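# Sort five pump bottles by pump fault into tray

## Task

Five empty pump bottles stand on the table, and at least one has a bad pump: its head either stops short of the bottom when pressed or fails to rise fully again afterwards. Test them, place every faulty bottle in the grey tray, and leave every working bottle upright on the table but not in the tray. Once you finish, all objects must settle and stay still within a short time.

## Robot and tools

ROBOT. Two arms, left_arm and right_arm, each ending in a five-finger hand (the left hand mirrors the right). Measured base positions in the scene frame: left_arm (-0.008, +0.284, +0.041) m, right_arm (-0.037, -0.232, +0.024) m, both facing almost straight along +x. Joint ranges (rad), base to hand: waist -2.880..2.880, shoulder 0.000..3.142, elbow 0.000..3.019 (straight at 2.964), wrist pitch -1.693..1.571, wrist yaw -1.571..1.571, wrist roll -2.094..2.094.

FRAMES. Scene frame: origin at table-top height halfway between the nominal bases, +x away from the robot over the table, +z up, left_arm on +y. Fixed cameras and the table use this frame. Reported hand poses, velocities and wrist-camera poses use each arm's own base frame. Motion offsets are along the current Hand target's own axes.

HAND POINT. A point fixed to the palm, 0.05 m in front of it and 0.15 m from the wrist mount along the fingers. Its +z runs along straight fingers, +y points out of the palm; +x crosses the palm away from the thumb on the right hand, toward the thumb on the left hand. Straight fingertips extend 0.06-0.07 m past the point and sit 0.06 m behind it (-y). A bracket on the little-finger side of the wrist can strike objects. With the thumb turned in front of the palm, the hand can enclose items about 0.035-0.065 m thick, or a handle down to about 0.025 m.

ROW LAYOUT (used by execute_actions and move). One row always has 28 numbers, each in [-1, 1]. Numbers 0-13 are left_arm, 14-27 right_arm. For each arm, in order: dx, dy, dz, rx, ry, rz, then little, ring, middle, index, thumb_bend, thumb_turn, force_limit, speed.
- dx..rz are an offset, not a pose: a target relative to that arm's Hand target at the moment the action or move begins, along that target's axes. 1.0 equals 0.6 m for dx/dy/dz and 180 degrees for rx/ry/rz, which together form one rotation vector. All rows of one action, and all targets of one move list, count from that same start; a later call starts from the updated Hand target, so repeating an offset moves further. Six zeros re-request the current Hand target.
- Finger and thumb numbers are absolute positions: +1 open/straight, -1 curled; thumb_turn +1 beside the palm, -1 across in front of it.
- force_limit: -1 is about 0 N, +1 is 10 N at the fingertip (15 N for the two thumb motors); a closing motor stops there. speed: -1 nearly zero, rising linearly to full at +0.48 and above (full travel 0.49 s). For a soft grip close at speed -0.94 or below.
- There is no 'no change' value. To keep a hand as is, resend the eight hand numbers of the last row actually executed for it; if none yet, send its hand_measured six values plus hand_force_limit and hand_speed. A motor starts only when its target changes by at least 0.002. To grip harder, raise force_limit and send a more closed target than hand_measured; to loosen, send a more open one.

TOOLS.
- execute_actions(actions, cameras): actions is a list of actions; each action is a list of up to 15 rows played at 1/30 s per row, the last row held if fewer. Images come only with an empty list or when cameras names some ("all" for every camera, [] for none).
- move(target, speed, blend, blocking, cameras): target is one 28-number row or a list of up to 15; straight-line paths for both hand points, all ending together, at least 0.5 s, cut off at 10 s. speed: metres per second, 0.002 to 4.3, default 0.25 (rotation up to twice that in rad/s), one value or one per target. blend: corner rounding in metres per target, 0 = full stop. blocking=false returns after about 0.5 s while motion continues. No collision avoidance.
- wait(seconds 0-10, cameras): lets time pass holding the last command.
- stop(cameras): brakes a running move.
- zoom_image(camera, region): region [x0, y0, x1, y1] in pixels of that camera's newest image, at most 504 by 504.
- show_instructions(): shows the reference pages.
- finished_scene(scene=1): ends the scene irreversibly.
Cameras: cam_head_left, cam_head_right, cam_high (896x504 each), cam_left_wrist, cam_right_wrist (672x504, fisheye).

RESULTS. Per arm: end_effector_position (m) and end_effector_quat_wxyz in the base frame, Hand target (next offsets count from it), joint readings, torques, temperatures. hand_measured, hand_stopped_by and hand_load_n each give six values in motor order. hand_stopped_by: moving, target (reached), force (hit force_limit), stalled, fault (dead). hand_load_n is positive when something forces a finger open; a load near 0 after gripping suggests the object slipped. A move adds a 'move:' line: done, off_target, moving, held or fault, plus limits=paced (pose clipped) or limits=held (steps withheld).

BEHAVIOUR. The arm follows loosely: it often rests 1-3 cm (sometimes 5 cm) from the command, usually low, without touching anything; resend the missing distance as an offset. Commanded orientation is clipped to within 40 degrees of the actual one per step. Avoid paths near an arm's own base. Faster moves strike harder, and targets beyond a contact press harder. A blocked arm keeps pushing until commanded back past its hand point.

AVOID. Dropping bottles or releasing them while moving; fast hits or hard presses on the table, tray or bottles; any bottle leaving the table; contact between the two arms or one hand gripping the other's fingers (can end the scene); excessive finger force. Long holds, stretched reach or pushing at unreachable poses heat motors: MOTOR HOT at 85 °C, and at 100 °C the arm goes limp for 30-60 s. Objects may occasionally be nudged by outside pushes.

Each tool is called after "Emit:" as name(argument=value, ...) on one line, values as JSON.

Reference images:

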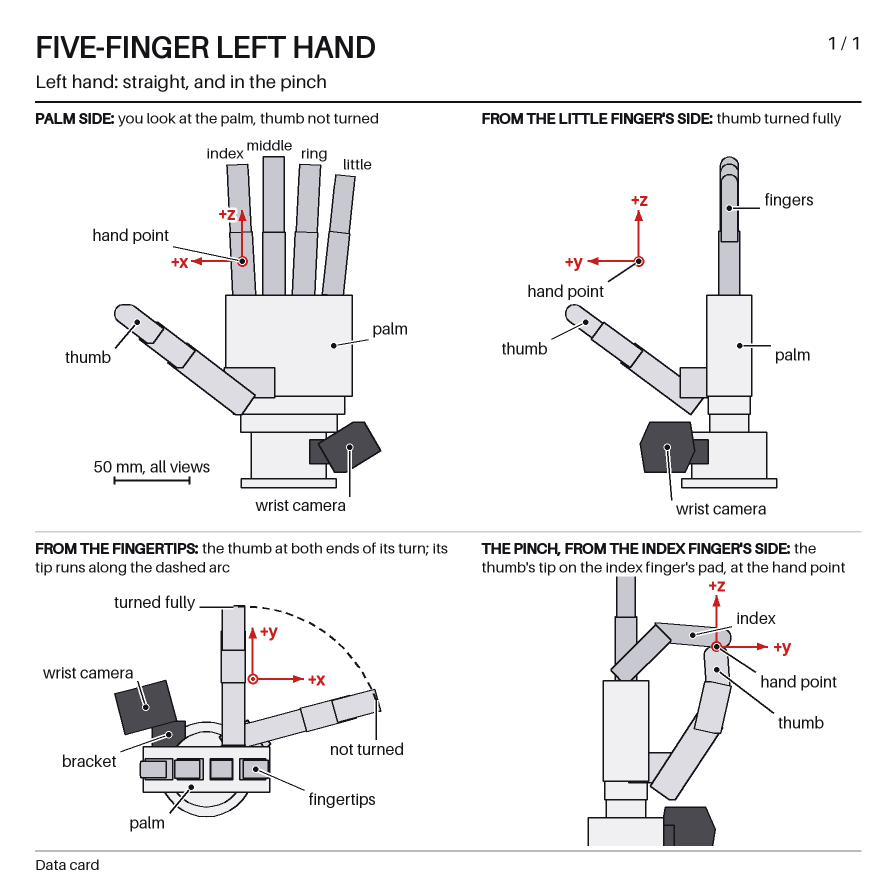

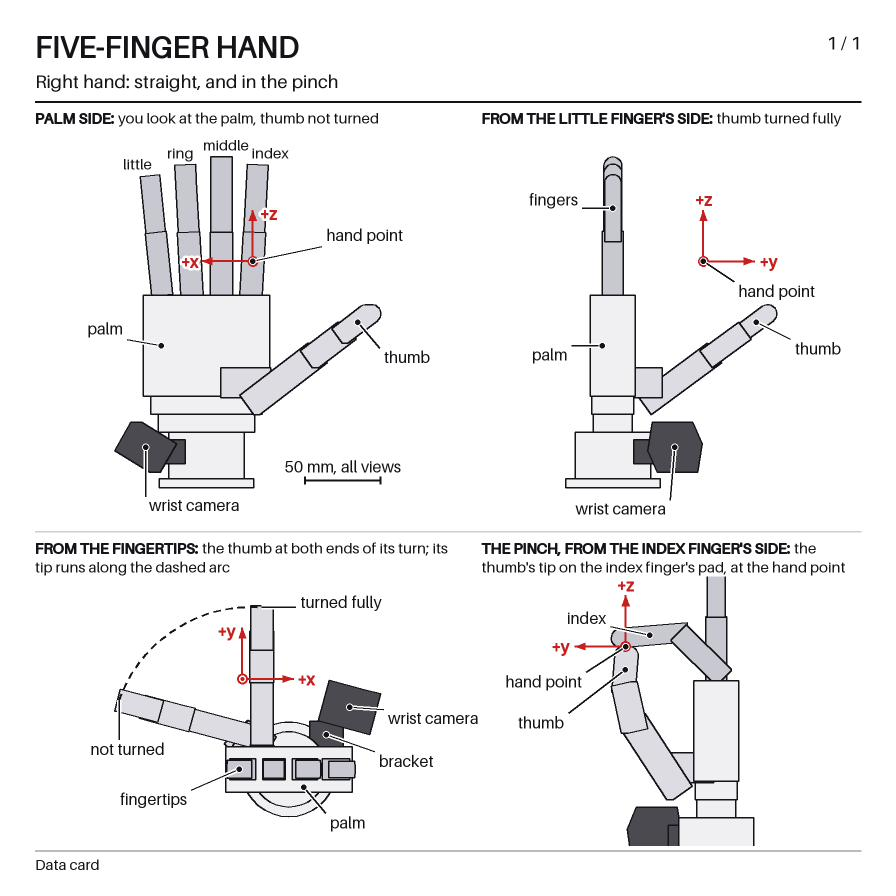

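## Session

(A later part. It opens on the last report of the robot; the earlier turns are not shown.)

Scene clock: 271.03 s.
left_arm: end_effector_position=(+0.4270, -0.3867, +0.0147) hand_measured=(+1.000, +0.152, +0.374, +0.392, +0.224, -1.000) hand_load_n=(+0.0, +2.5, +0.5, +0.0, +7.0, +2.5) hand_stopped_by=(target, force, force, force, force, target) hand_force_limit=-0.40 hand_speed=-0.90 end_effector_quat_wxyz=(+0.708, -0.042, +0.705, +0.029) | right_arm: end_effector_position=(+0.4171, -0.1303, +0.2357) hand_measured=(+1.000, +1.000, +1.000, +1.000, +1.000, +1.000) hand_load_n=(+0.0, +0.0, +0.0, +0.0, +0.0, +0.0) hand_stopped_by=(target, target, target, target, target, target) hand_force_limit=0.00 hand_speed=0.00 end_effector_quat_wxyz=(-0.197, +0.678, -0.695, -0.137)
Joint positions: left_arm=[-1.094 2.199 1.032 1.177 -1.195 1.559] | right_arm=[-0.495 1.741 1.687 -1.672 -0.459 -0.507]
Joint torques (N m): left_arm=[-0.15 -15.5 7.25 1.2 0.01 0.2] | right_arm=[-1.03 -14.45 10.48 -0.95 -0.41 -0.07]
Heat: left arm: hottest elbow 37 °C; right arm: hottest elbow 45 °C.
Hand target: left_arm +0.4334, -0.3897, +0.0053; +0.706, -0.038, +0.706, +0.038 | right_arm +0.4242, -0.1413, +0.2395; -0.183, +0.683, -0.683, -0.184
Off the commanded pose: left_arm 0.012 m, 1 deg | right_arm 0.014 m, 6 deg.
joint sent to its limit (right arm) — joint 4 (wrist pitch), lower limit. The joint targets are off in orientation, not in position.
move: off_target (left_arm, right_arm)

Emit:
move(target=[0,0,0,0,0,0,1,-0.3,-0.45,-0.45,0.22,-1,-0.4,-0.92,0,0,0,0,0,0,1,1,1,1,1,1,0,0], speed=0.05, cameras=["cam_left_wrist"])

Scene clock: 272.60 s.
left_arm: end_effector_position=(+0.4270, -0.3867, +0.0145) hand_measured=(+1.000, +0.152, +0.262, +0.266, +0.226, -1.000) hand_load_n=(+0.0, +0.0, +2.5, +3.0, +20.5, +0.5) hand_stopped_by=(target, force, force, force, force, target) hand_force_limit=-0.40 hand_speed=-0.92 end_effector_quat_wxyz=(+0.708, -0.042, +0.705, +0.029) | right_arm: end_effector_position=(+0.4171, -0.1303, +0.2357) hand_measured=(+1.000, +1.000, +1.000, +1.000, +1.000, +1.000) hand_load_n=(+0.0, +0.0, +0.0, +0.0, +0.0, +0.0) hand_stopped_by=(target, target, target, target, target, target) hand_force_limit=0.00 hand_speed=0.00 end_effector_quat_wxyz=(-0.197, +0.678, -0.695, -0.137)
Joint positions: left_arm=[-1.094 2.2 1.032 1.177 -1.195 1.559] | right_arm=[-0.495 1.741 1.687 -1.672 -0.459 -0.507]
Joint torques (N m): left_arm=[-0.21 -15.56 7.25 1.2 0.01 0.2] | right_arm=[-1.03 -14.33 10.48 -0.95 -0.41 -0.07]
Heat: left arm: hottest elbow 37 °C; right arm: hottest elbow 45 °C.
Hand target: left_arm +0.4334, -0.3898, +0.0055; +0.706, -0.038, +0.706, +0.037 | right_arm +0.4242, -0.1413, +0.2395; -0.183, +0.683, -0.683, -0.184
Off the commanded pose: left_arm 0.011 m, 1 deg | right_arm 0.014 m, 6 deg.
joint sent to its limit (right arm) — joint 4 (wrist pitch), lower limit. The joint targets are off in orientation, not in position.
move: off_target (left_arm, right_arm)
camera_calibration:
cam_left_wrist: T_world_to_cam=[[0.0793345, -0.975216, -0.206543, -0.409374], [-0.496295, 0.141051, -0.856619, 0.28039], [0.864521, 0.170466, -0.472805, -0.180261], [0, 0, 0, 1]] pos_world=[0.327473, -0.408049, 0.0704054]
Images, in order (width x height): cam_left_wrist 672x504.

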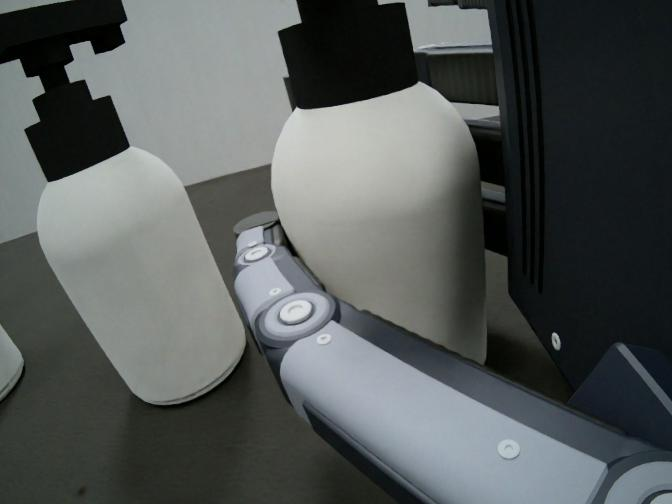

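Emit:
move(target=[0,0,0,0,0,0,1,-0.3,-0.45,-0.45,0.245,-1,-0.4,-0.9,0,0,0,0,0,0,1,1,1,1,1,1,0,0], speed=0.05)

Scene clock: 274.03 s.
left_arm: end_effector_position=(+0.4270, -0.3867, +0.0145) hand_measured=(+1.000, +0.152, +0.262, +0.266, +0.250, -1.000) hand_load_n=(+0.0, +0.0, +1.0, +2.0, +10.5, +0.0) hand_stopped_by=(target, force, force, force, force, target) hand_force_limit=-0.40 hand_speed=-0.90 end_effector_quat_wxyz=(+0.708, -0.042, +0.705, +0.029) | right_arm: end_effector_position=(+0.4171, -0.1303, +0.2357) hand_measured=(+1.000, +1.000, +1.000, +1.000, +1.000, +1.000) hand_load_n=(+0.0, +0.0, +0.0, +0.0, +0.0, +0.0) hand_stopped_by=(target, target, target, target, target, target) hand_force_limit=0.00 hand_speed=0.00 end_effector_quat_wxyz=(-0.197, +0.678, -0.695, -0.137)
Joint positions: left_arm=[-1.094 2.2 1.032 1.177 -1.195 1.559] | right_arm=[-0.495 1.741 1.687 -1.672 -0.459 -0.507]
Joint torques (N m): left_arm=[-0.21 -15.62 7.25 1.2 0.01 0.2] | right_arm=[-1.03 -14.39 10.48 -0.95 -0.41 -0.07]
Heat: left arm: hottest elbow 37 °C; right arm: hottest elbow 45 °C.
Hand target: left_arm +0.4334, -0.3898, +0.0055; +0.706, -0.038, +0.706, +0.037 | right_arm +0.4242, -0.1413, +0.2395; -0.183, +0.683, -0.683, -0.184
Off the commanded pose: left_arm 0.011 m, 1 deg | right_arm 0.014 m, 6 deg.
joint sent to its limit (right arm) — joint 4 (wrist pitch), lower limit. The joint targets are off in orientation, not in position.
move: off_target (left_arm, right_arm)

Emit:
move(target=[-0.09,0,0,0,0,0,1,-0.3,-0.45,-0.45,0.245,-1,-0.4,-0.9,0,0,0,0,0,0,1,1,1,1,1,1,0,0], speed=0.06, cameras=["cam_left_wrist","cam_right_wrist"])

Scene clock: 276.43 s.
left_arm: end_effector_position=(+0.4295, -0.3915, +0.0507) hand_measured=(+1.000, +0.152, +0.262, +0.266, +0.250, -1.000) hand_load_n=(+0.0, +0.0, +1.0, +2.0, +10.5, +0.0) hand_stopped_by=(target, force, force, force, force, target) hand_force_limit=-0.40 hand_speed=-0.90 end_effector_quat_wxyz=(+0.705, -0.035, +0.708, +0.035) | right_arm: end_effector_position=(+0.4171, -0.1303, +0.2357) hand_measured=(+1.000, +1.000, +1.000, +1.000, +1.000, +1.000) hand_load_n=(+0.0, +0.0, +0.0, +0.0, +0.0, +0.0) hand_stopped_by=(target, target, target, target, target, target) hand_force_limit=0.00 hand_speed=0.00 end_effector_quat_wxyz=(-0.197, +0.678, -0.695, -0.137)
Joint positions: left_arm=[-1.094 2.112 1.032 1.07 -1.193 1.562] | right_arm=[-0.495 1.741 1.687 -1.672 -0.459 -0.507]
Joint torques (N m): left_arm=[-0.15 -19.31 5.71 1.21 -0.05 0.19] | right_arm=[-1.03 -14.39 10.48 -0.95 -0.41 -0.07]
Heat: left arm: hottest elbow 37 °C; right arm: hottest elbow 45 °C.
Hand target: left_arm +0.4334, -0.3897, +0.0593; +0.706, -0.037, +0.706, +0.038 | right_arm +0.4242, -0.1413, +0.2395; -0.183, +0.683, -0.683, -0.184
Off the commanded pose: left_arm 0.010 m, 0 deg | right_arm 0.014 m, 6 deg.
joint sent to its limit (right arm) — joint 4 (wrist pitch), lower limit. The joint targets are off in orientation, not in position.
move: off_target (right_arm)
camera_calibration:
cam_left_wrist: T_world_to_cam=[[0.0763021, -0.971231, -0.225583, -0.402939], [-0.503679, 0.15771, -0.849374, 0.322591], [0.860515, 0.17843, -0.477155, -0.159397], [0, 0, 0, 1]] pos_world=[0.330391, -0.413782, 0.107047]
cam_right_wrist: T_world_to_cam=[[-0.96915, -0.137523, -0.204538, 0.440905], [-0.246301, 0.509478, 0.82448, -0.0277605], [-0.00917715, 0.849423, -0.527633, 0.346202], [0, 0, 0, 1]] pos_world=[0.423642, -0.219294, 0.295737]
Images, in order (width x height): cam_left_wrist 672x504, cam_right_wrist 672x504.

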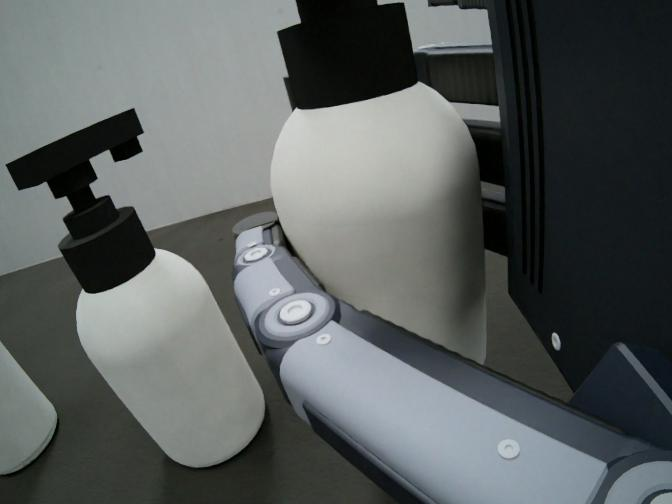

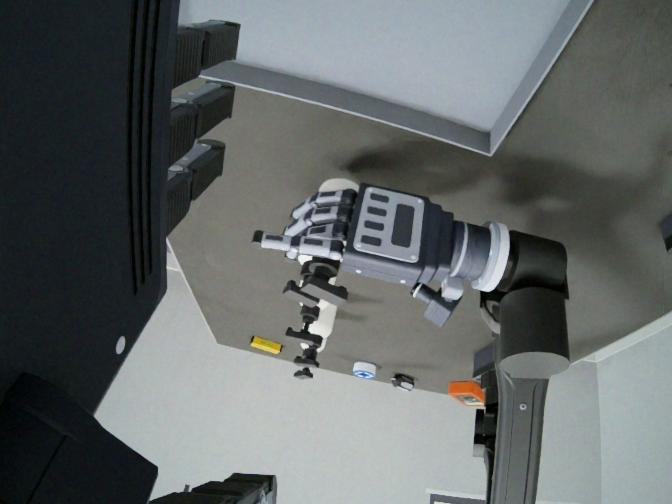

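Emit:
move(target=[[-0.05,0,0,0,0,0,1,-0.3,-0.45,-0.45,0.245,-1,-0.4,-0.9,0.1217,0,-0.1858,0,0,0,1,1,1,1,1,1,0,0],[-0.05,-0.2543,0.1053,0,0,0,1,-0.3,-0.45,-0.45,0.245,-1,-0.4,-0.9,0.1217,0,-0.1858,0,0,0,1,1,1,1,1,1,0,0]], speed=0.12, blend=[0.01,0], cameras=["all"])

Scene clock: 285.60 s.
left_arm: end_effector_position=(+0.5018, -0.5301, +0.0946) hand_measured=(+1.000, +0.152, +0.262, +0.266, +0.250, -1.000) hand_load_n=(+0.0, +0.0, +1.0, +2.0, +10.5, +0.5) hand_stopped_by=(target, force, force, force, force, target) hand_force_limit=-0.40 hand_speed=-0.90 end_effector_quat_wxyz=(+0.706, -0.034, +0.707, +0.032) | right_arm: end_effector_position=(+0.4196, -0.2498, +0.2957) hand_measured=(+1.000, +1.000, +1.000, +1.000, +1.000, +1.000) hand_load_n=(+0.0, +0.0, +0.0, +0.0, +0.0, +0.0) hand_stopped_by=(target, target, target, target, target, target) hand_force_limit=0.00 hand_speed=0.00 end_effector_quat_wxyz=(+0.222, -0.656, +0.721, +0.004)
Joint positions: left_arm=[-1.093 2.278 1.573 0.701 -1.187 1.563] | right_arm=[-0.694 1.754 1.915 -1.673 -0.445 -0.586]
Joint torques (N m): left_arm=[0.03 -20.13 12.27 1.21 -0.13 0.17] | right_arm=[-0.5 -14.92 10.84 -0.47 -0.21 -0.07]
Heat: left arm: hottest elbow 37 °C; right arm: hottest elbow 45 °C.
Hand target: left_arm +0.5124, -0.5349, +0.0894; +0.706, -0.038, +0.706, +0.037 | right_arm +0.4241, -0.2603, +0.2996; +0.183, -0.683, +0.683, +0.184
Off the commanded pose: left_arm 0.013 m, 1 deg | right_arm 0.012 m, 22 deg.
joint sent to its limit (right arm) — joint 4 (wrist pitch), lower limit. The joint targets are off in orientation, not in position.
move: off_target (left_arm, right_arm)
camera_calibration:
cam_left_wrist: T_world_to_cam=[[0.07162, -0.97234, -0.222318, -0.5317], [-0.501033, 0.157657, -0.850947, 0.416992], [0.86246, 0.172333, -0.475883, -0.180283], [0, 0, 0, 1]] pos_world=[0.402494, -0.551666, 0.150839]
cam_right_wrist: T_world_to_cam=[[-0.922779, -0.0609587, -0.380477, 0.490804], [-0.323777, 0.658018, 0.679839, 0.0966744], [0.208918, 0.750531, -0.626942, 0.392542], [0, 0, 0, 1]] pos_world=[0.402196, -0.32831, 0.367118]

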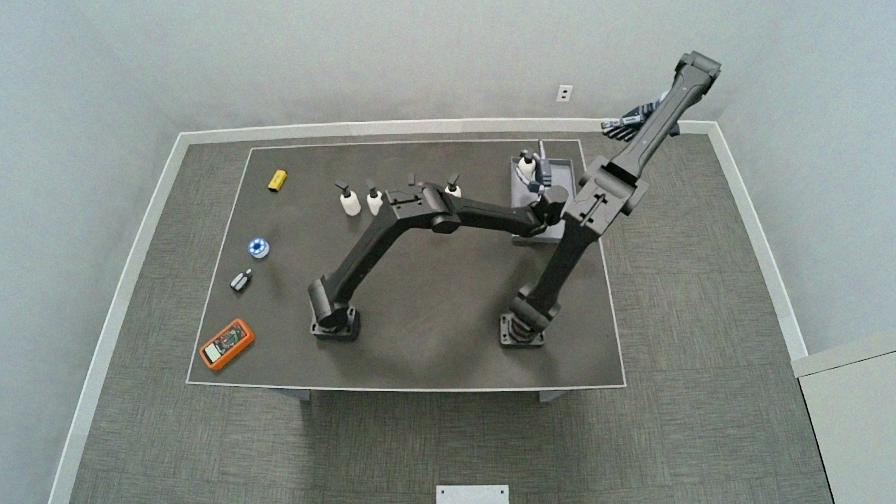

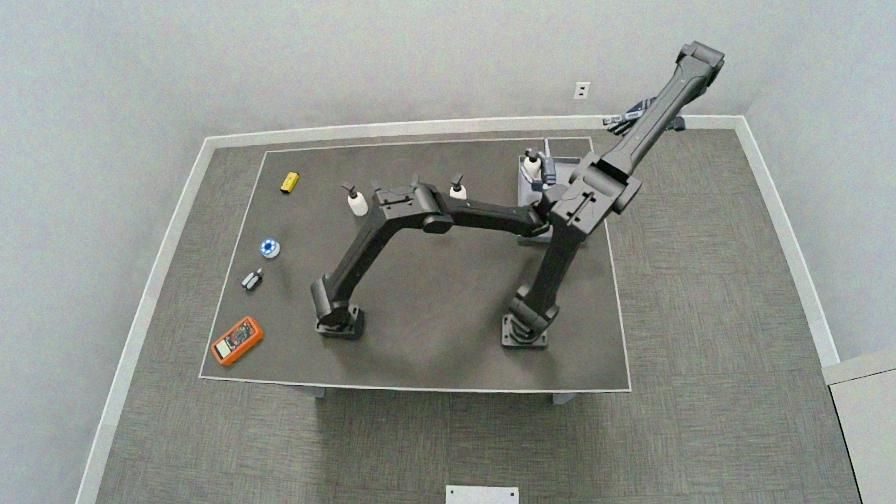

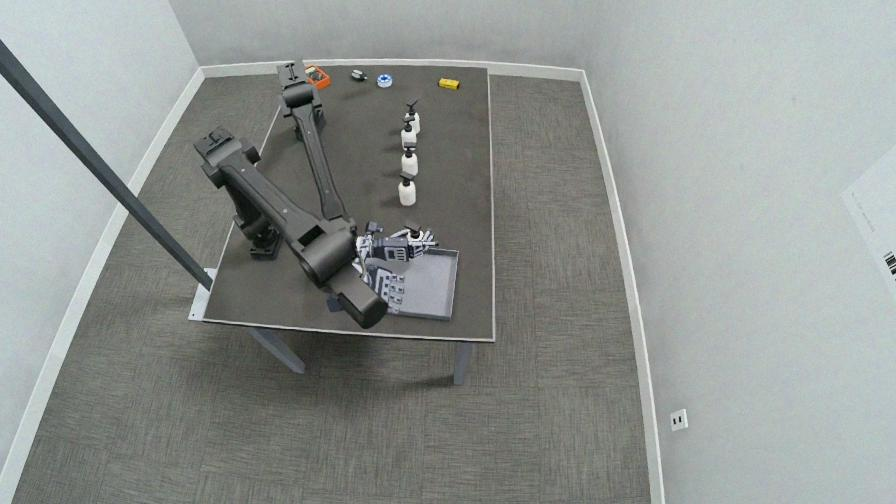

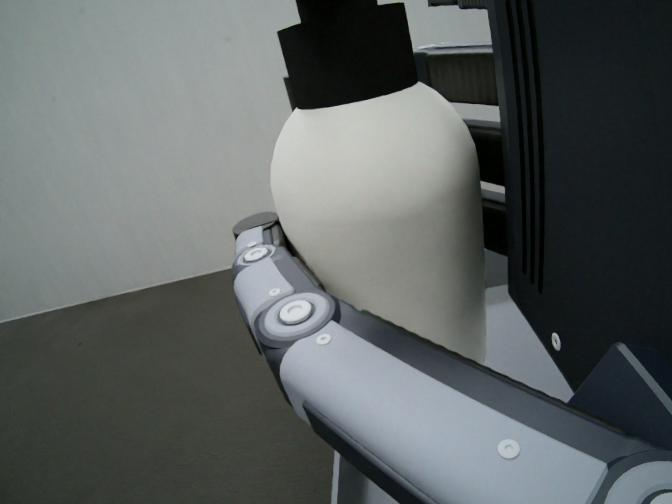

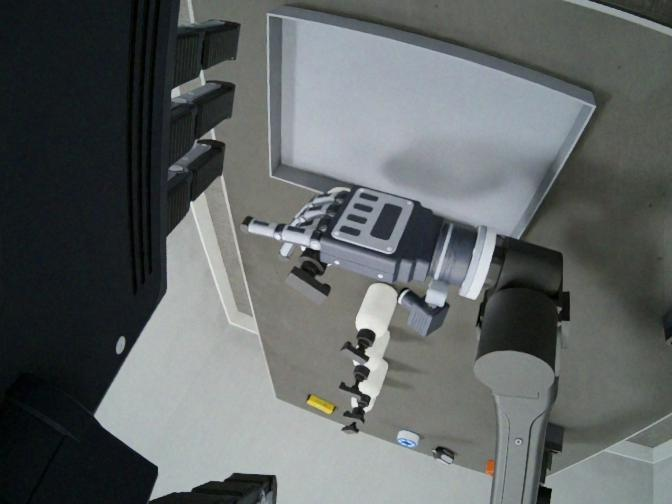

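Emit:
move(target=[0.119,-0.0167,0,0,0,0,1,-0.3,-0.45,-0.45,0.245,-1,-0.4,-0.9,0,0,0,0,0,0,1,1,1,1,1,1,0,0], speed=0.08, cameras=["cam_left_wrist","cam_right_wrist","cam_high"])

Emit:
zoom_image(camera="cam_right_wrist", region=[220, 60, 560, 340])

Emit:
zoom_image(camera="cam_high", region=[320, 200, 500, 340])

Scene clock: 289.27 s.
left_arm: end_effector_position=(+0.5065, -0.5389, +0.0275) hand_measured=(+1.000, +0.152, +0.262, +0.266, +0.250, -1.000) hand_load_n=(+0.0, +0.0, +1.0, +2.0, +10.5, +0.0) hand_stopped_by=(target, force, force, force, force, target) hand_force_limit=-0.40 hand_speed=-0.90 end_effector_quat_wxyz=(+0.703, -0.029, +0.710, +0.041) | right_arm: end_effector_position=(+0.4196, -0.2498, +0.2957) hand_measured=(+1.000, +1.000, +1.000, +1.000, +1.000, +1.000) hand_load_n=(+0.0, +0.5, +0.0, +0.0, +0.0, +0.0) hand_stopped_by=(target, target, target, target, target, target) hand_force_limit=0.00 hand_speed=0.00 end_effector_quat_wxyz=(+0.222, -0.656, +0.721, +0.004)
Joint positions: left_arm=[-1.093 2.419 1.638 0.755 -1.193 1.564] | right_arm=[-0.694 1.754 1.915 -1.673 -0.445 -0.586]
Joint torques (N m): left_arm=[-0.44 -20.42 11.37 2.24 -0.14 0.12] | right_arm=[-0.5 -14.97 10.84 -0.47 -0.21 -0.07]
Heat: left arm: hottest elbow 38 °C; right arm: hottest elbow 45 °C.
Hand target: left_arm +0.5134, -0.5448, +0.0178; +0.706, -0.037, +0.706, +0.038 | right_arm +0.4241, -0.2603, +0.2996; +0.183, -0.683, +0.683, +0.184
Off the commanded pose: left_arm 0.013 m, 1 deg | right_arm 0.012 m, 22 deg.
joint sent to its limit (right arm) — joint 4 (wrist pitch), lower limit. The joint targets are off in orientation, not in position.
move: off_target (left_arm, right_arm)
camera_calibration:
cam_left_wrist: T_world_to_cam=[[0.0750073, -0.967504, -0.241473, -0.554083], [-0.509967, 0.170875, -0.843051, 0.37507], [0.856917, 0.186378, -0.480579, -0.204185], [0, 0, 0, 1]] pos_world=[0.407804, -0.562112, 0.0842805]
cam_right_wrist: T_world_to_cam=[[-0.922779, -0.0609587, -0.380477, 0.490804], [-0.323777, 0.658018, 0.679839, 0.0966744], [0.208918, 0.750531, -0.626942, 0.392542], [0, 0, 0, 1]] pos_world=[0.402196, -0.32831, 0.367118]
Images, in order (width x height): cam_high 896x504, cam_left_wrist 672x504, cam_right_wrist 672x504.

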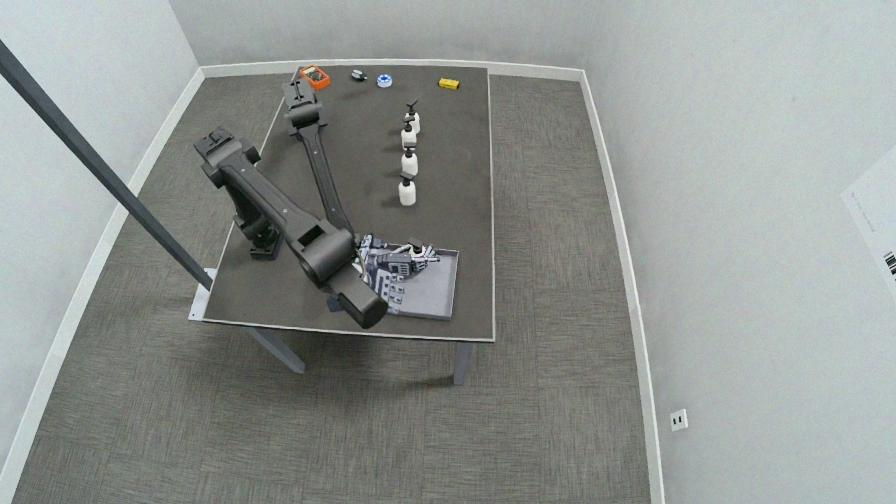

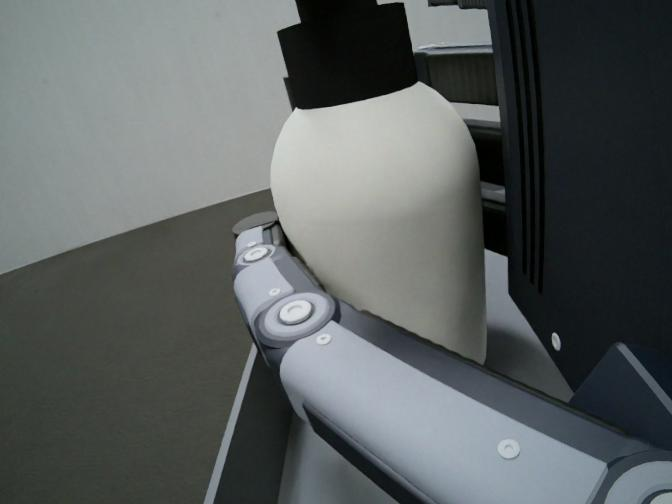

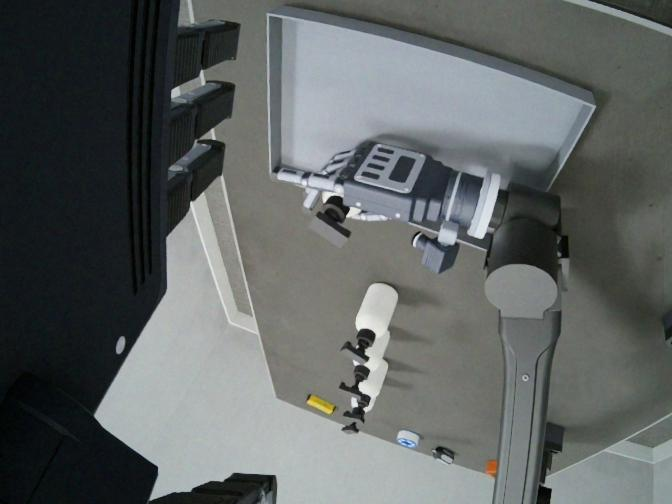

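Scaled by 1.482 from the camera's 672x504 image, which has a finer 960x720 frame.

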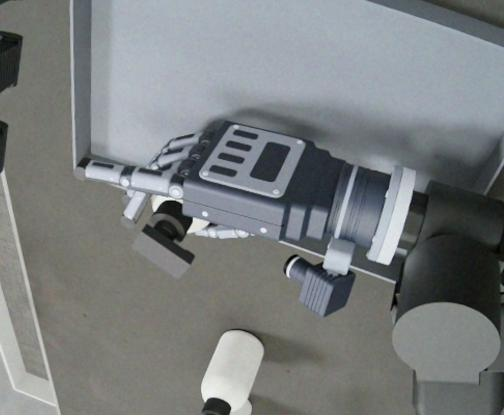

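Scaled by 2.800 from the camera's 896x504 image, which has a finer 1280x720 frame.

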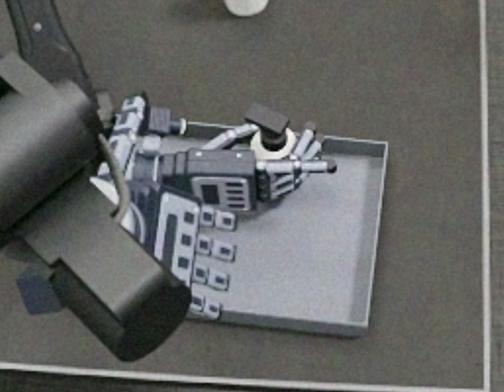

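Emit:
move(target=[[0,-0.0167,0,0,0,0,1,-0.3,-0.45,-0.45,0.245,-1,-0.4,-0.9,0,0,0,0,0,0,1,1,1,1,1,1,0,0],[0.016,-0.0167,0,0,0,0,1,-0.3,-0.45,-0.45,0.245,-1,-0.4,-0.9,0,0,0,0,0,0,1,1,1,1,1,1,0,0]], speed=0.05, cameras=["cam_left_wrist"])

Scene clock: 291.60 s.
left_arm: end_effector_position=(+0.5115, -0.5484, +0.0265) hand_measured=(+1.000, +0.152, +0.262, +0.266, +0.250, -1.000) hand_load_n=(+0.0, +0.0, +1.0, +2.0, +10.5, -0.5) hand_stopped_by=(target, force, force, force, force, target) hand_force_limit=-0.40 hand_speed=-0.90 end_effector_quat_wxyz=(+0.706, -0.039, +0.706, +0.036) | right_arm: end_effector_position=(+0.4196, -0.2498, +0.2957) hand_measured=(+1.000, +1.000, +1.000, +1.000, +1.000, +1.000) hand_load_n=(+0.0, +0.0, +0.0, +0.0, +0.0, +0.0) hand_stopped_by=(target, target, target, target, target, target) hand_force_limit=0.00 hand_speed=0.00 end_effector_quat_wxyz=(+0.222, -0.656, +0.721, +0.004)
Joint positions: left_arm=[-1.093 2.446 1.688 0.755 -1.199 1.564] | right_arm=[-0.694 1.754 1.915 -1.673 -0.445 -0.586]
Joint torques (N m): left_arm=[-0.79 -20.07 11.12 1.89 -0.08 0.13] | right_arm=[-0.5 -14.97 10.84 -0.49 -0.21 -0.07]
Heat: left arm: hottest elbow 38 °C; right arm: hottest elbow 44 °C.
Hand target: left_arm +0.5144, -0.5548, +0.0083; +0.706, -0.037, +0.706, +0.037 | right_arm +0.4241, -0.2603, +0.2996; +0.183, -0.683, +0.683, +0.184
Off the commanded pose: left_arm 0.020 m, 0 deg | right_arm 0.012 m, 22 deg.
joint sent to its limit (right arm) — joint 4 (wrist pitch), lower limit. The joint targets are off in orientation, not in position.
move: off_target (left_arm, right_arm)
camera_calibration:
cam_left_wrist: T_world_to_cam=[[0.083244, -0.97158, -0.221591, -0.570872], [-0.502285, 0.151144, -0.85139, 0.363803], [0.860686, 0.182175, -0.475428, -0.211602], [0, 0, 0, 1]] pos_world=[0.412377, -0.571086, 0.0826364]
Images, in order (width x height): cam_left_wrist 672x504.

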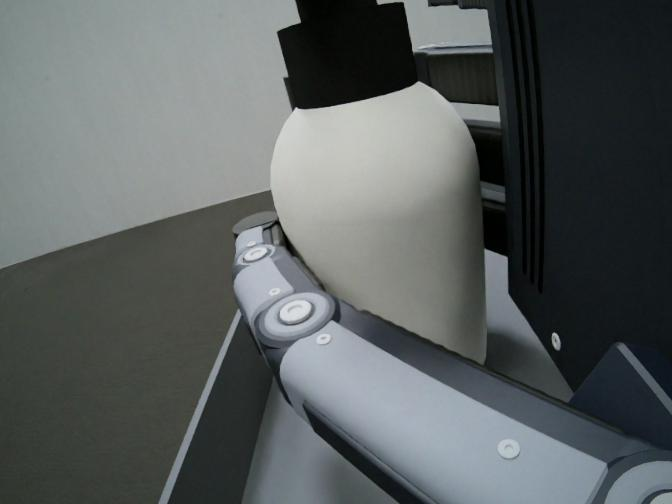

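Emit:
move(target=[0.01,0,0,0,0,0,1,-0.3,-0.45,-0.45,0.245,-1,-0.4,-0.9,0,0,0,0,0,0,1,1,1,1,1,1,0,0], speed=0.05, cameras=["cam_left_wrist","cam_right_wrist"])

Emit:
zoom_image(camera="cam_right_wrist", region=[220, 60, 560, 340])

Scene clock: 293.57 s.
left_arm: end_effector_position=(+0.5121, -0.5495, +0.0260) hand_measured=(+1.000, +0.152, +0.262, +0.266, +0.250, -1.000) hand_load_n=(+0.0, +0.0, +1.5, +1.5, +10.5, -0.5) hand_stopped_by=(target, force, force, force, force, target) hand_force_limit=-0.40 hand_speed=-0.90 end_effector_quat_wxyz=(+0.707, -0.041, +0.705, +0.034) | right_arm: end_effector_position=(+0.4196, -0.2498, +0.2957) hand_measured=(+1.000, +1.000, +1.000, +1.000, +1.000, +1.000) hand_load_n=(+0.0, +0.0, +0.0, +0.0, +0.0, +0.0) hand_stopped_by=(target, target, target, target, target, target) hand_force_limit=0.00 hand_speed=0.00 end_effector_quat_wxyz=(+0.222, -0.656, +0.721, +0.004)
Joint positions: left_arm=[-1.093 2.451 1.694 0.76 -1.2 1.564] | right_arm=[-0.694 1.754 1.915 -1.673 -0.445 -0.586]
Joint torques (N m): left_arm=[-0.85 -19.37 10.84 1.94 -0.05 0.13] | right_arm=[-0.5 -14.97 10.85 -0.47 -0.21 -0.07]
Heat: left arm: hottest elbow 38 °C; right arm: hottest elbow 44 °C.
Hand target: left_arm +0.5145, -0.5548, +0.0025; +0.706, -0.038, +0.706, +0.037 | right_arm +0.4241, -0.2603, +0.2996; +0.183, -0.683, +0.683, +0.184
Off the commanded pose: left_arm 0.024 m, 1 deg | right_arm 0.012 m, 22 deg.
joint sent to its limit (right arm) — joint 4 (wrist pitch), lower limit. The joint targets are off in orientation, not in position.
move: off_target (left_arm, right_arm)
camera_calibration:
cam_left_wrist: T_world_to_cam=[[0.085032, -0.972798, -0.215487, -0.573872], [-0.499806, 0.145448, -0.853838, 0.359496], [0.861953, 0.180305, -0.473843, -0.213926], [0, 0, 0, 1]] pos_world=[0.41287, -0.571977, 0.0819228]
cam_right_wrist: T_world_to_cam=[[-0.922779, -0.0609587, -0.380477, 0.490804], [-0.323777, 0.658018, 0.679839, 0.0966744], [0.208918, 0.750531, -0.626942, 0.392542], [0, 0, 0, 1]] pos_world=[0.402196, -0.32831, 0.367118]
Images, in order (width x height): cam_left_wrist 672x504, cam_right_wrist 672x504.

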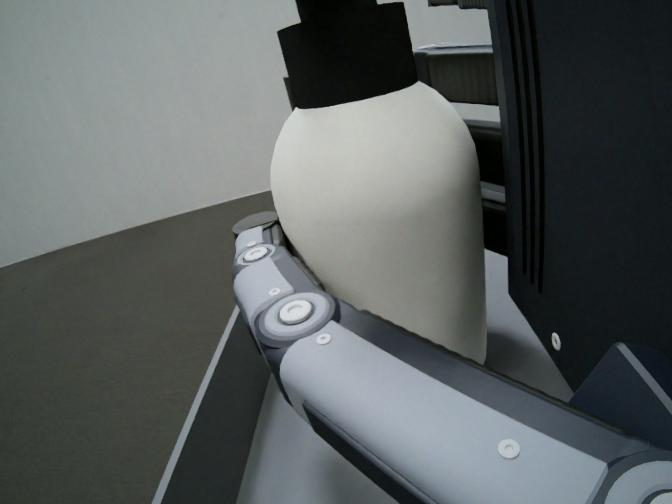

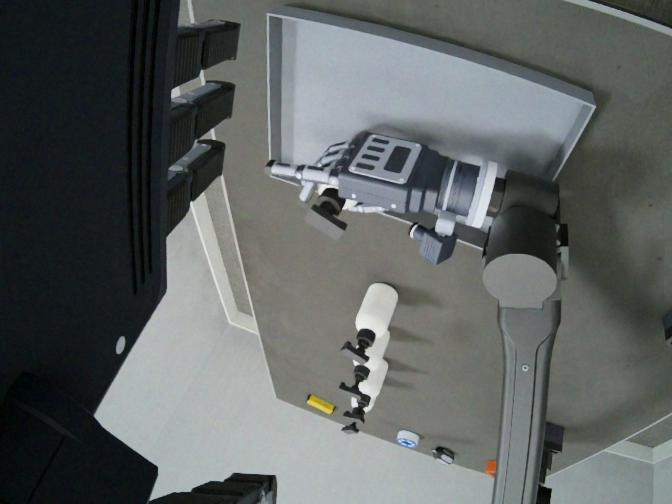

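Scaled by 1.482 from the camera's 672x504 image, which has a finer 960x720 frame.

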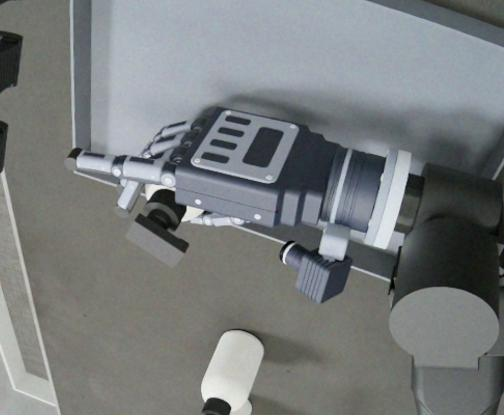

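Emit:
move(target=[[-0.008,0,0,0,0,0,1,-0.3,-0.45,-0.45,0.245,-1,-0.4,-0.9,0,0,0,0,0,0,1,1,1,1,1,1,0,0],[-0.008,0,0,0,0,0,1,0.4,0.45,0.45,0.35,-1,-0.4,-0.8,0,0,0,0,0,0,1,1,1,1,1,1,0,0]], speed=0.05, cameras=["cam_left_wrist","cam_right_wrist"])

Scene clock: 296.30 s.
left_arm: end_effector_position=(+0.5115, -0.5484, +0.0177) hand_measured=(+1.000, +0.400, +0.450, +0.450, +0.350, -1.000) hand_load_n=(+0.0, +0.0, +0.0, +0.0, +0.0, +0.5) hand_stopped_by=(target, target, target, target, target, target) hand_force_limit=-0.40 hand_speed=-0.80 end_effector_quat_wxyz=(+0.705, -0.038, +0.707, +0.038) | right_arm: end_effector_position=(+0.4196, -0.2498, +0.2957) hand_measured=(+1.000, +1.000, +1.000, +1.000, +1.000, +1.000) hand_load_n=(+0.0, +0.0, +0.0, +0.0, +0.0, -0.5) hand_stopped_by=(target, target, target, target, target, target) hand_force_limit=0.00 hand_speed=0.00 end_effector_quat_wxyz=(+0.222, -0.656, +0.721, +0.004)
Joint positions: left_arm=[-1.093 2.463 1.694 0.76 -1.2 1.564] | right_arm=[-0.694 1.754 1.915 -1.673 -0.445 -0.586]
Joint torques (N m): left_arm=[-0.79 -21.19 10.86 1.73 -0.06 0.14] | right_arm=[-0.5 -15.03 10.85 -0.47 -0.21 -0.07]
Heat: left arm: hottest elbow 38 °C; right arm: hottest elbow 44 °C.
Hand target: left_arm +0.5144, -0.5548, +0.0071; +0.706, -0.037, +0.706, +0.038 | right_arm +0.4241, -0.2603, +0.2996; +0.183, -0.683, +0.683, +0.184
Off the commanded pose: left_arm 0.013 m, 0 deg | right_arm 0.012 m, 22 deg.
joint sent to its limit (right arm) — joint 4 (wrist pitch), lower limit. The joint targets are off in orientation, not in position.
move: off_target (left_arm, right_arm); target 2's new numbers were sent with left_arm's hand 0.019 m and 1 deg from that target
camera_calibration:
cam_left_wrist: T_world_to_cam=[[0.0838683, -0.970488, -0.226097, -0.572417], [-0.50439, 0.154338, -0.849571, 0.359112], [0.859394, 0.185293, -0.47656, -0.213453], [0, 0, 0, 1]] pos_world=[0.41258, -0.571397, 0.0739464]
cam_right_wrist: T_world_to_cam=[[-0.922779, -0.0609587, -0.380477, 0.490804], [-0.323777, 0.658018, 0.679839, 0.0966744], [0.208918, 0.750531, -0.626942, 0.392542], [0, 0, 0, 1]] pos_world=[0.402196, -0.32831, 0.367118]
Images, in order (width x height): cam_left_wrist 672x504, cam_right_wrist 672x504.

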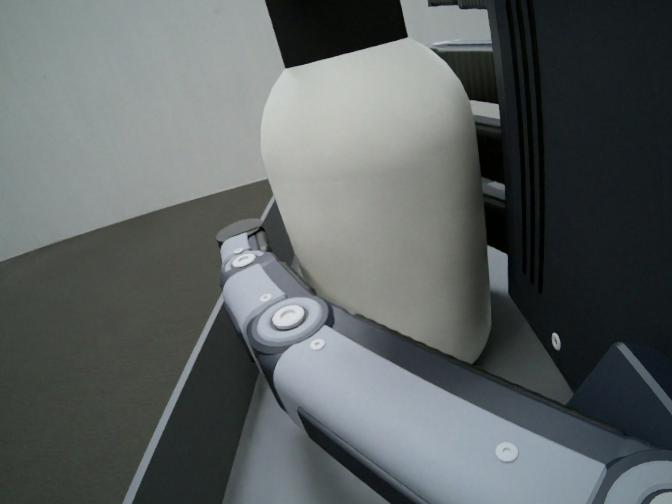

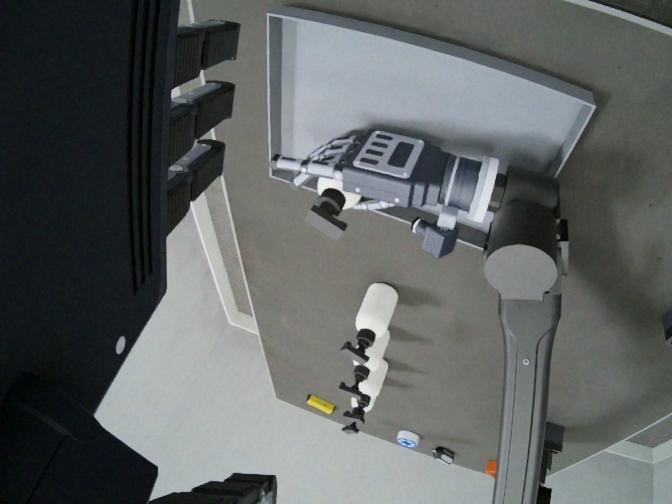

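Emit:
move(target=[[0,0,0,0,0,0,1,1,1,1,0.5,-1,-0.4,-0.5,0,0,0,0,0,0,1,1,1,1,1,1,0,0],[0,0,-0.2,0,0,0,1,1,1,1,0.5,-1,-0.4,-0.5,0,0,0,0,0,0,1,1,1,1,1,1,0,0]], speed=0.08, cameras=["cam_left_wrist","cam_right_wrist"])

Scene clock: 299.97 s.
left_arm: end_effector_position=(+0.4003, -0.5667, +0.0011) hand_measured=(+1.000, +1.000, +1.000, +1.000, +0.500, -1.000) hand_load_n=(+0.0, +0.0, +0.0, +0.0, +0.0, +0.0) hand_stopped_by=(target, target, target, target, target, target) hand_force_limit=-0.40 hand_speed=-0.50 end_effector_quat_wxyz=(+0.704, -0.034, +0.708, +0.044) | right_arm: end_effector_position=(+0.4196, -0.2498, +0.2957) hand_measured=(+1.000, +1.000, +1.000, +1.000, +1.000, +1.000) hand_load_n=(+0.0, +0.0, +0.0, +0.0, +0.0, +0.0) hand_stopped_by=(target, target, target, target, target, target) hand_force_limit=0.00 hand_speed=0.00 end_effector_quat_wxyz=(+0.222, -0.656, +0.721, +0.004)
Joint positions: left_arm=[-1.251 2.448 1.599 0.827 -1.362 1.564] | right_arm=[-0.694 1.754 1.915 -1.673 -0.445 -0.586]
Joint torques (N m): left_arm=[-1.32 -24.59 5.9 1.98 -0.17 0.1] | right_arm=[-0.5 -14.97 10.84 -0.47 -0.21 -0.07]
Heat: left arm: hottest elbow 38 °C; right arm: hottest elbow 44 °C.
Hand target: left_arm +0.3953, -0.5675, +0.0074; +0.706, -0.038, +0.706, +0.037 | right_arm +0.4241, -0.2603, +0.2996; +0.183, -0.683, +0.683, +0.184
Off the commanded pose: left_arm 0.008 m, 1 deg | right_arm 0.012 m, 22 deg.
joint sent to its limit (right arm) — joint 4 (wrist pitch), lower limit. The joint targets are off in orientation, not in position.
move: off_target (right_arm)
camera_calibration:
cam_left_wrist: T_world_to_cam=[[0.0875821, -0.966933, -0.239521, -0.584061], [-0.507705, 0.163545, -0.845866, 0.298284], [0.857068, 0.195689, -0.476593, -0.115494], [0, 0, 0, 1]] pos_world=[0.301579, -0.59093, 0.0573694]
cam_right_wrist: T_world_to_cam=[[-0.922779, -0.0609587, -0.380477, 0.490804], [-0.323777, 0.658018, 0.679839, 0.0966744], [0.208918, 0.750531, -0.626942, 0.392542], [0, 0, 0, 1]] pos_world=[0.402196, -0.32831, 0.367118]
Images, in order (width x height): cam_left_wrist 672x504, cam_right_wrist 672x504.

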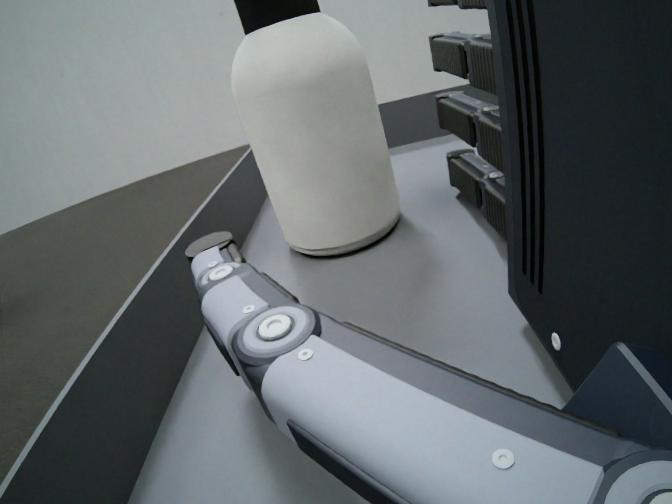

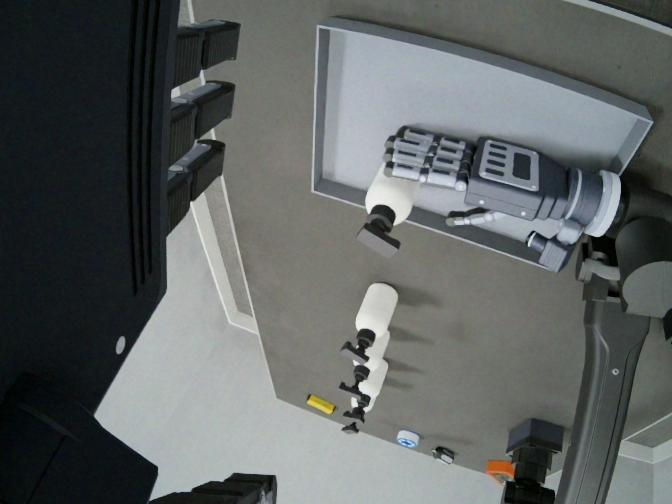

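Emit:
move(target=[[-0.035,0,0,0,0,0,1,1,1,1,0.5,-1,-0.4,-0.5,0,0,0,0,0,0,1,1,1,1,1,1,0,0],[-0.06,0,-0.05,0,0,0,1,1,1,1,0.5,-1,-0.4,-0.5,0,0,0,0,0,0,1,1,1,1,1,1,0,0],[-0.17,0,-0.05,0,0,0,1,1,1,1,0.5,-1,-0.4,-0.5,0,0,0,0,0,0,1,1,1,1,1,1,0,0]], speed=0.08, blend=[0.005,0.01,0], cameras=["all"])

Scene clock: 305.03 s.
left_arm: end_effector_position=(+0.3673, -0.5734, +0.1037) hand_measured=(+1.000, +1.000, +1.000, +1.000, +0.500, -1.000) hand_load_n=(+0.0, +0.0, +0.0, +0.0, +0.0, +0.0) hand_stopped_by=(target, target, target, target, target, target) hand_force_limit=-0.40 hand_speed=-0.50 end_effector_quat_wxyz=(+0.707, -0.038, +0.706, +0.037) | right_arm: end_effector_position=(+0.4196, -0.2498, +0.2957) hand_measured=(+1.000, +1.000, +1.000, +1.000, +1.000, +1.000) hand_load_n=(+0.5, +0.0, +0.0, +0.0, -0.5, +0.0) hand_stopped_by=(target, target, target, target, target, target) hand_force_limit=0.00 hand_speed=0.00 end_effector_quat_wxyz=(+0.222, -0.656, +0.721, +0.004)
Joint positions: left_arm=[-1.301 2.252 1.547 0.712 -1.406 1.575] | right_arm=[-0.694 1.754 1.915 -1.673 -0.445 -0.586]
Joint torques (N m): left_arm=[-0.91 -23.88 6.89 1.01 -0.13 0.06] | right_arm=[-0.5 -14.92 10.84 -0.49 -0.21 -0.07]
Heat: left arm: hottest elbow 38 °C; right arm: hottest elbow 44 °C.
Hand target: left_arm +0.3654, -0.5706, +0.1093; +0.706, -0.037, +0.706, +0.038 | right_arm +0.4241, -0.2603, +0.2996; +0.183, -0.683, +0.683, +0.184
Off the commanded pose: left_arm 0.007 m, 0 deg | right_arm 0.012 m, 22 deg.
joint sent to its limit (right arm) — joint 4 (wrist pitch), lower limit. The joint targets are off in orientation, not in position.
move: off_target (right_arm)
camera_calibration:
cam_left_wrist: T_world_to_cam=[[0.0837213, -0.97111, -0.223464, -0.565826], [-0.500444, 0.152946, -0.852152, 0.361339], [0.861711, 0.183174, -0.473181, -0.046154], [0, 0, 0, 1]] pos_world=[0.267973, -0.59629, 0.159635]
cam_right_wrist: T_world_to_cam=[[-0.922779, -0.0609587, -0.380477, 0.490804], [-0.323777, 0.658018, 0.679839, 0.0966744], [0.208918, 0.750531, -0.626942, 0.392542], [0, 0, 0, 1]] pos_world=[0.402196, -0.32831, 0.367118]

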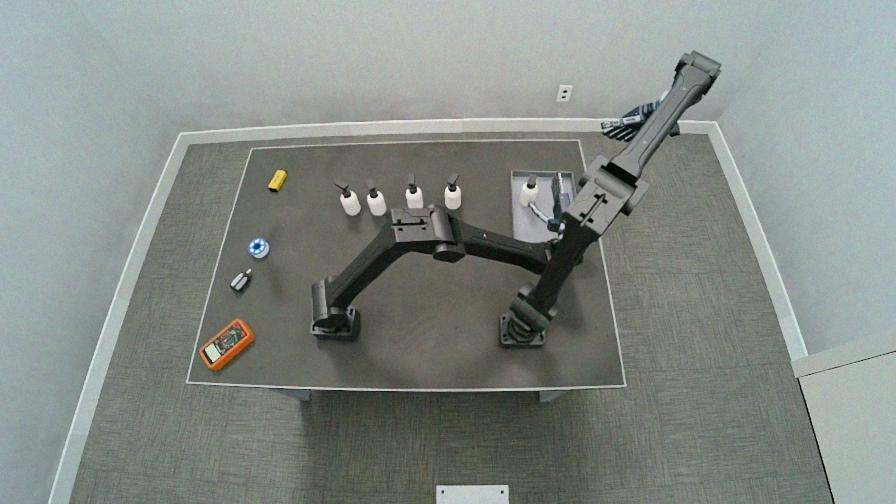

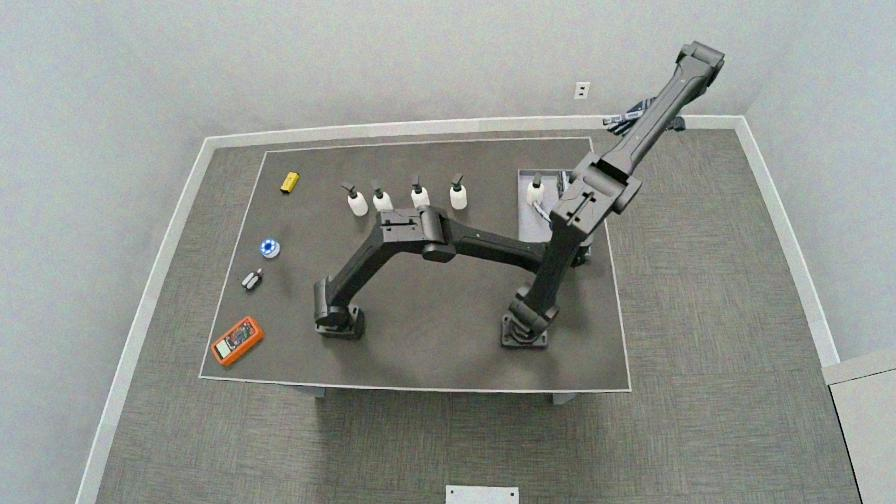

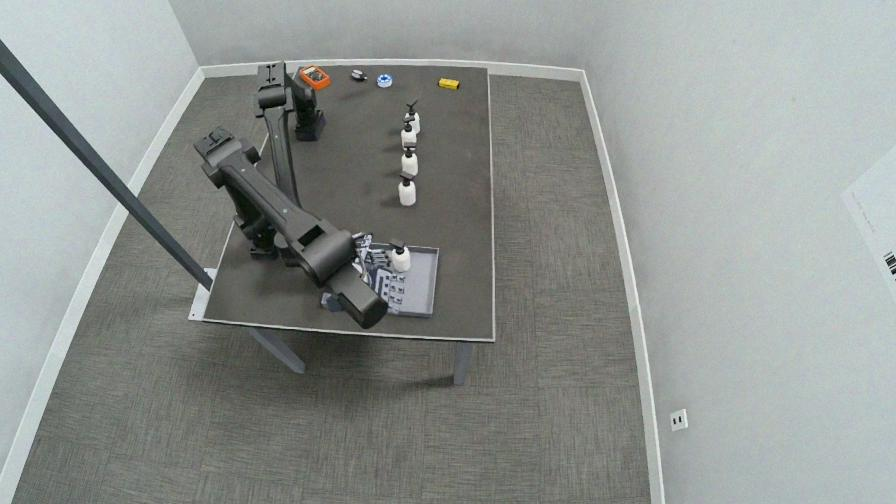

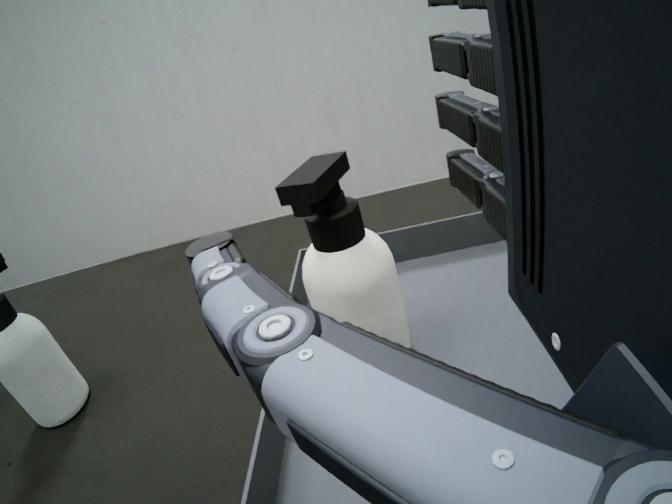

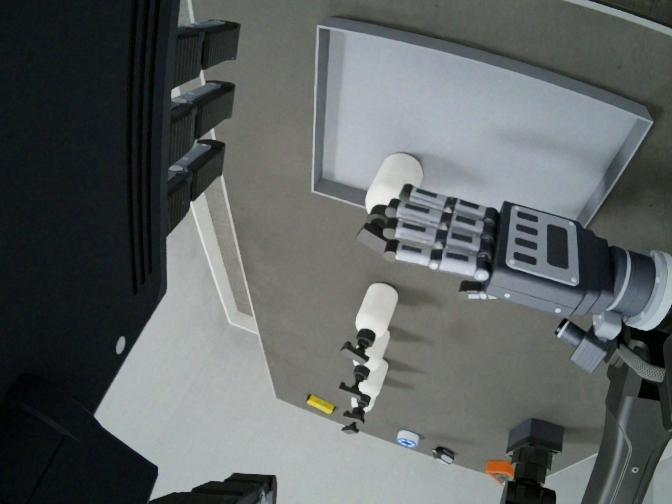

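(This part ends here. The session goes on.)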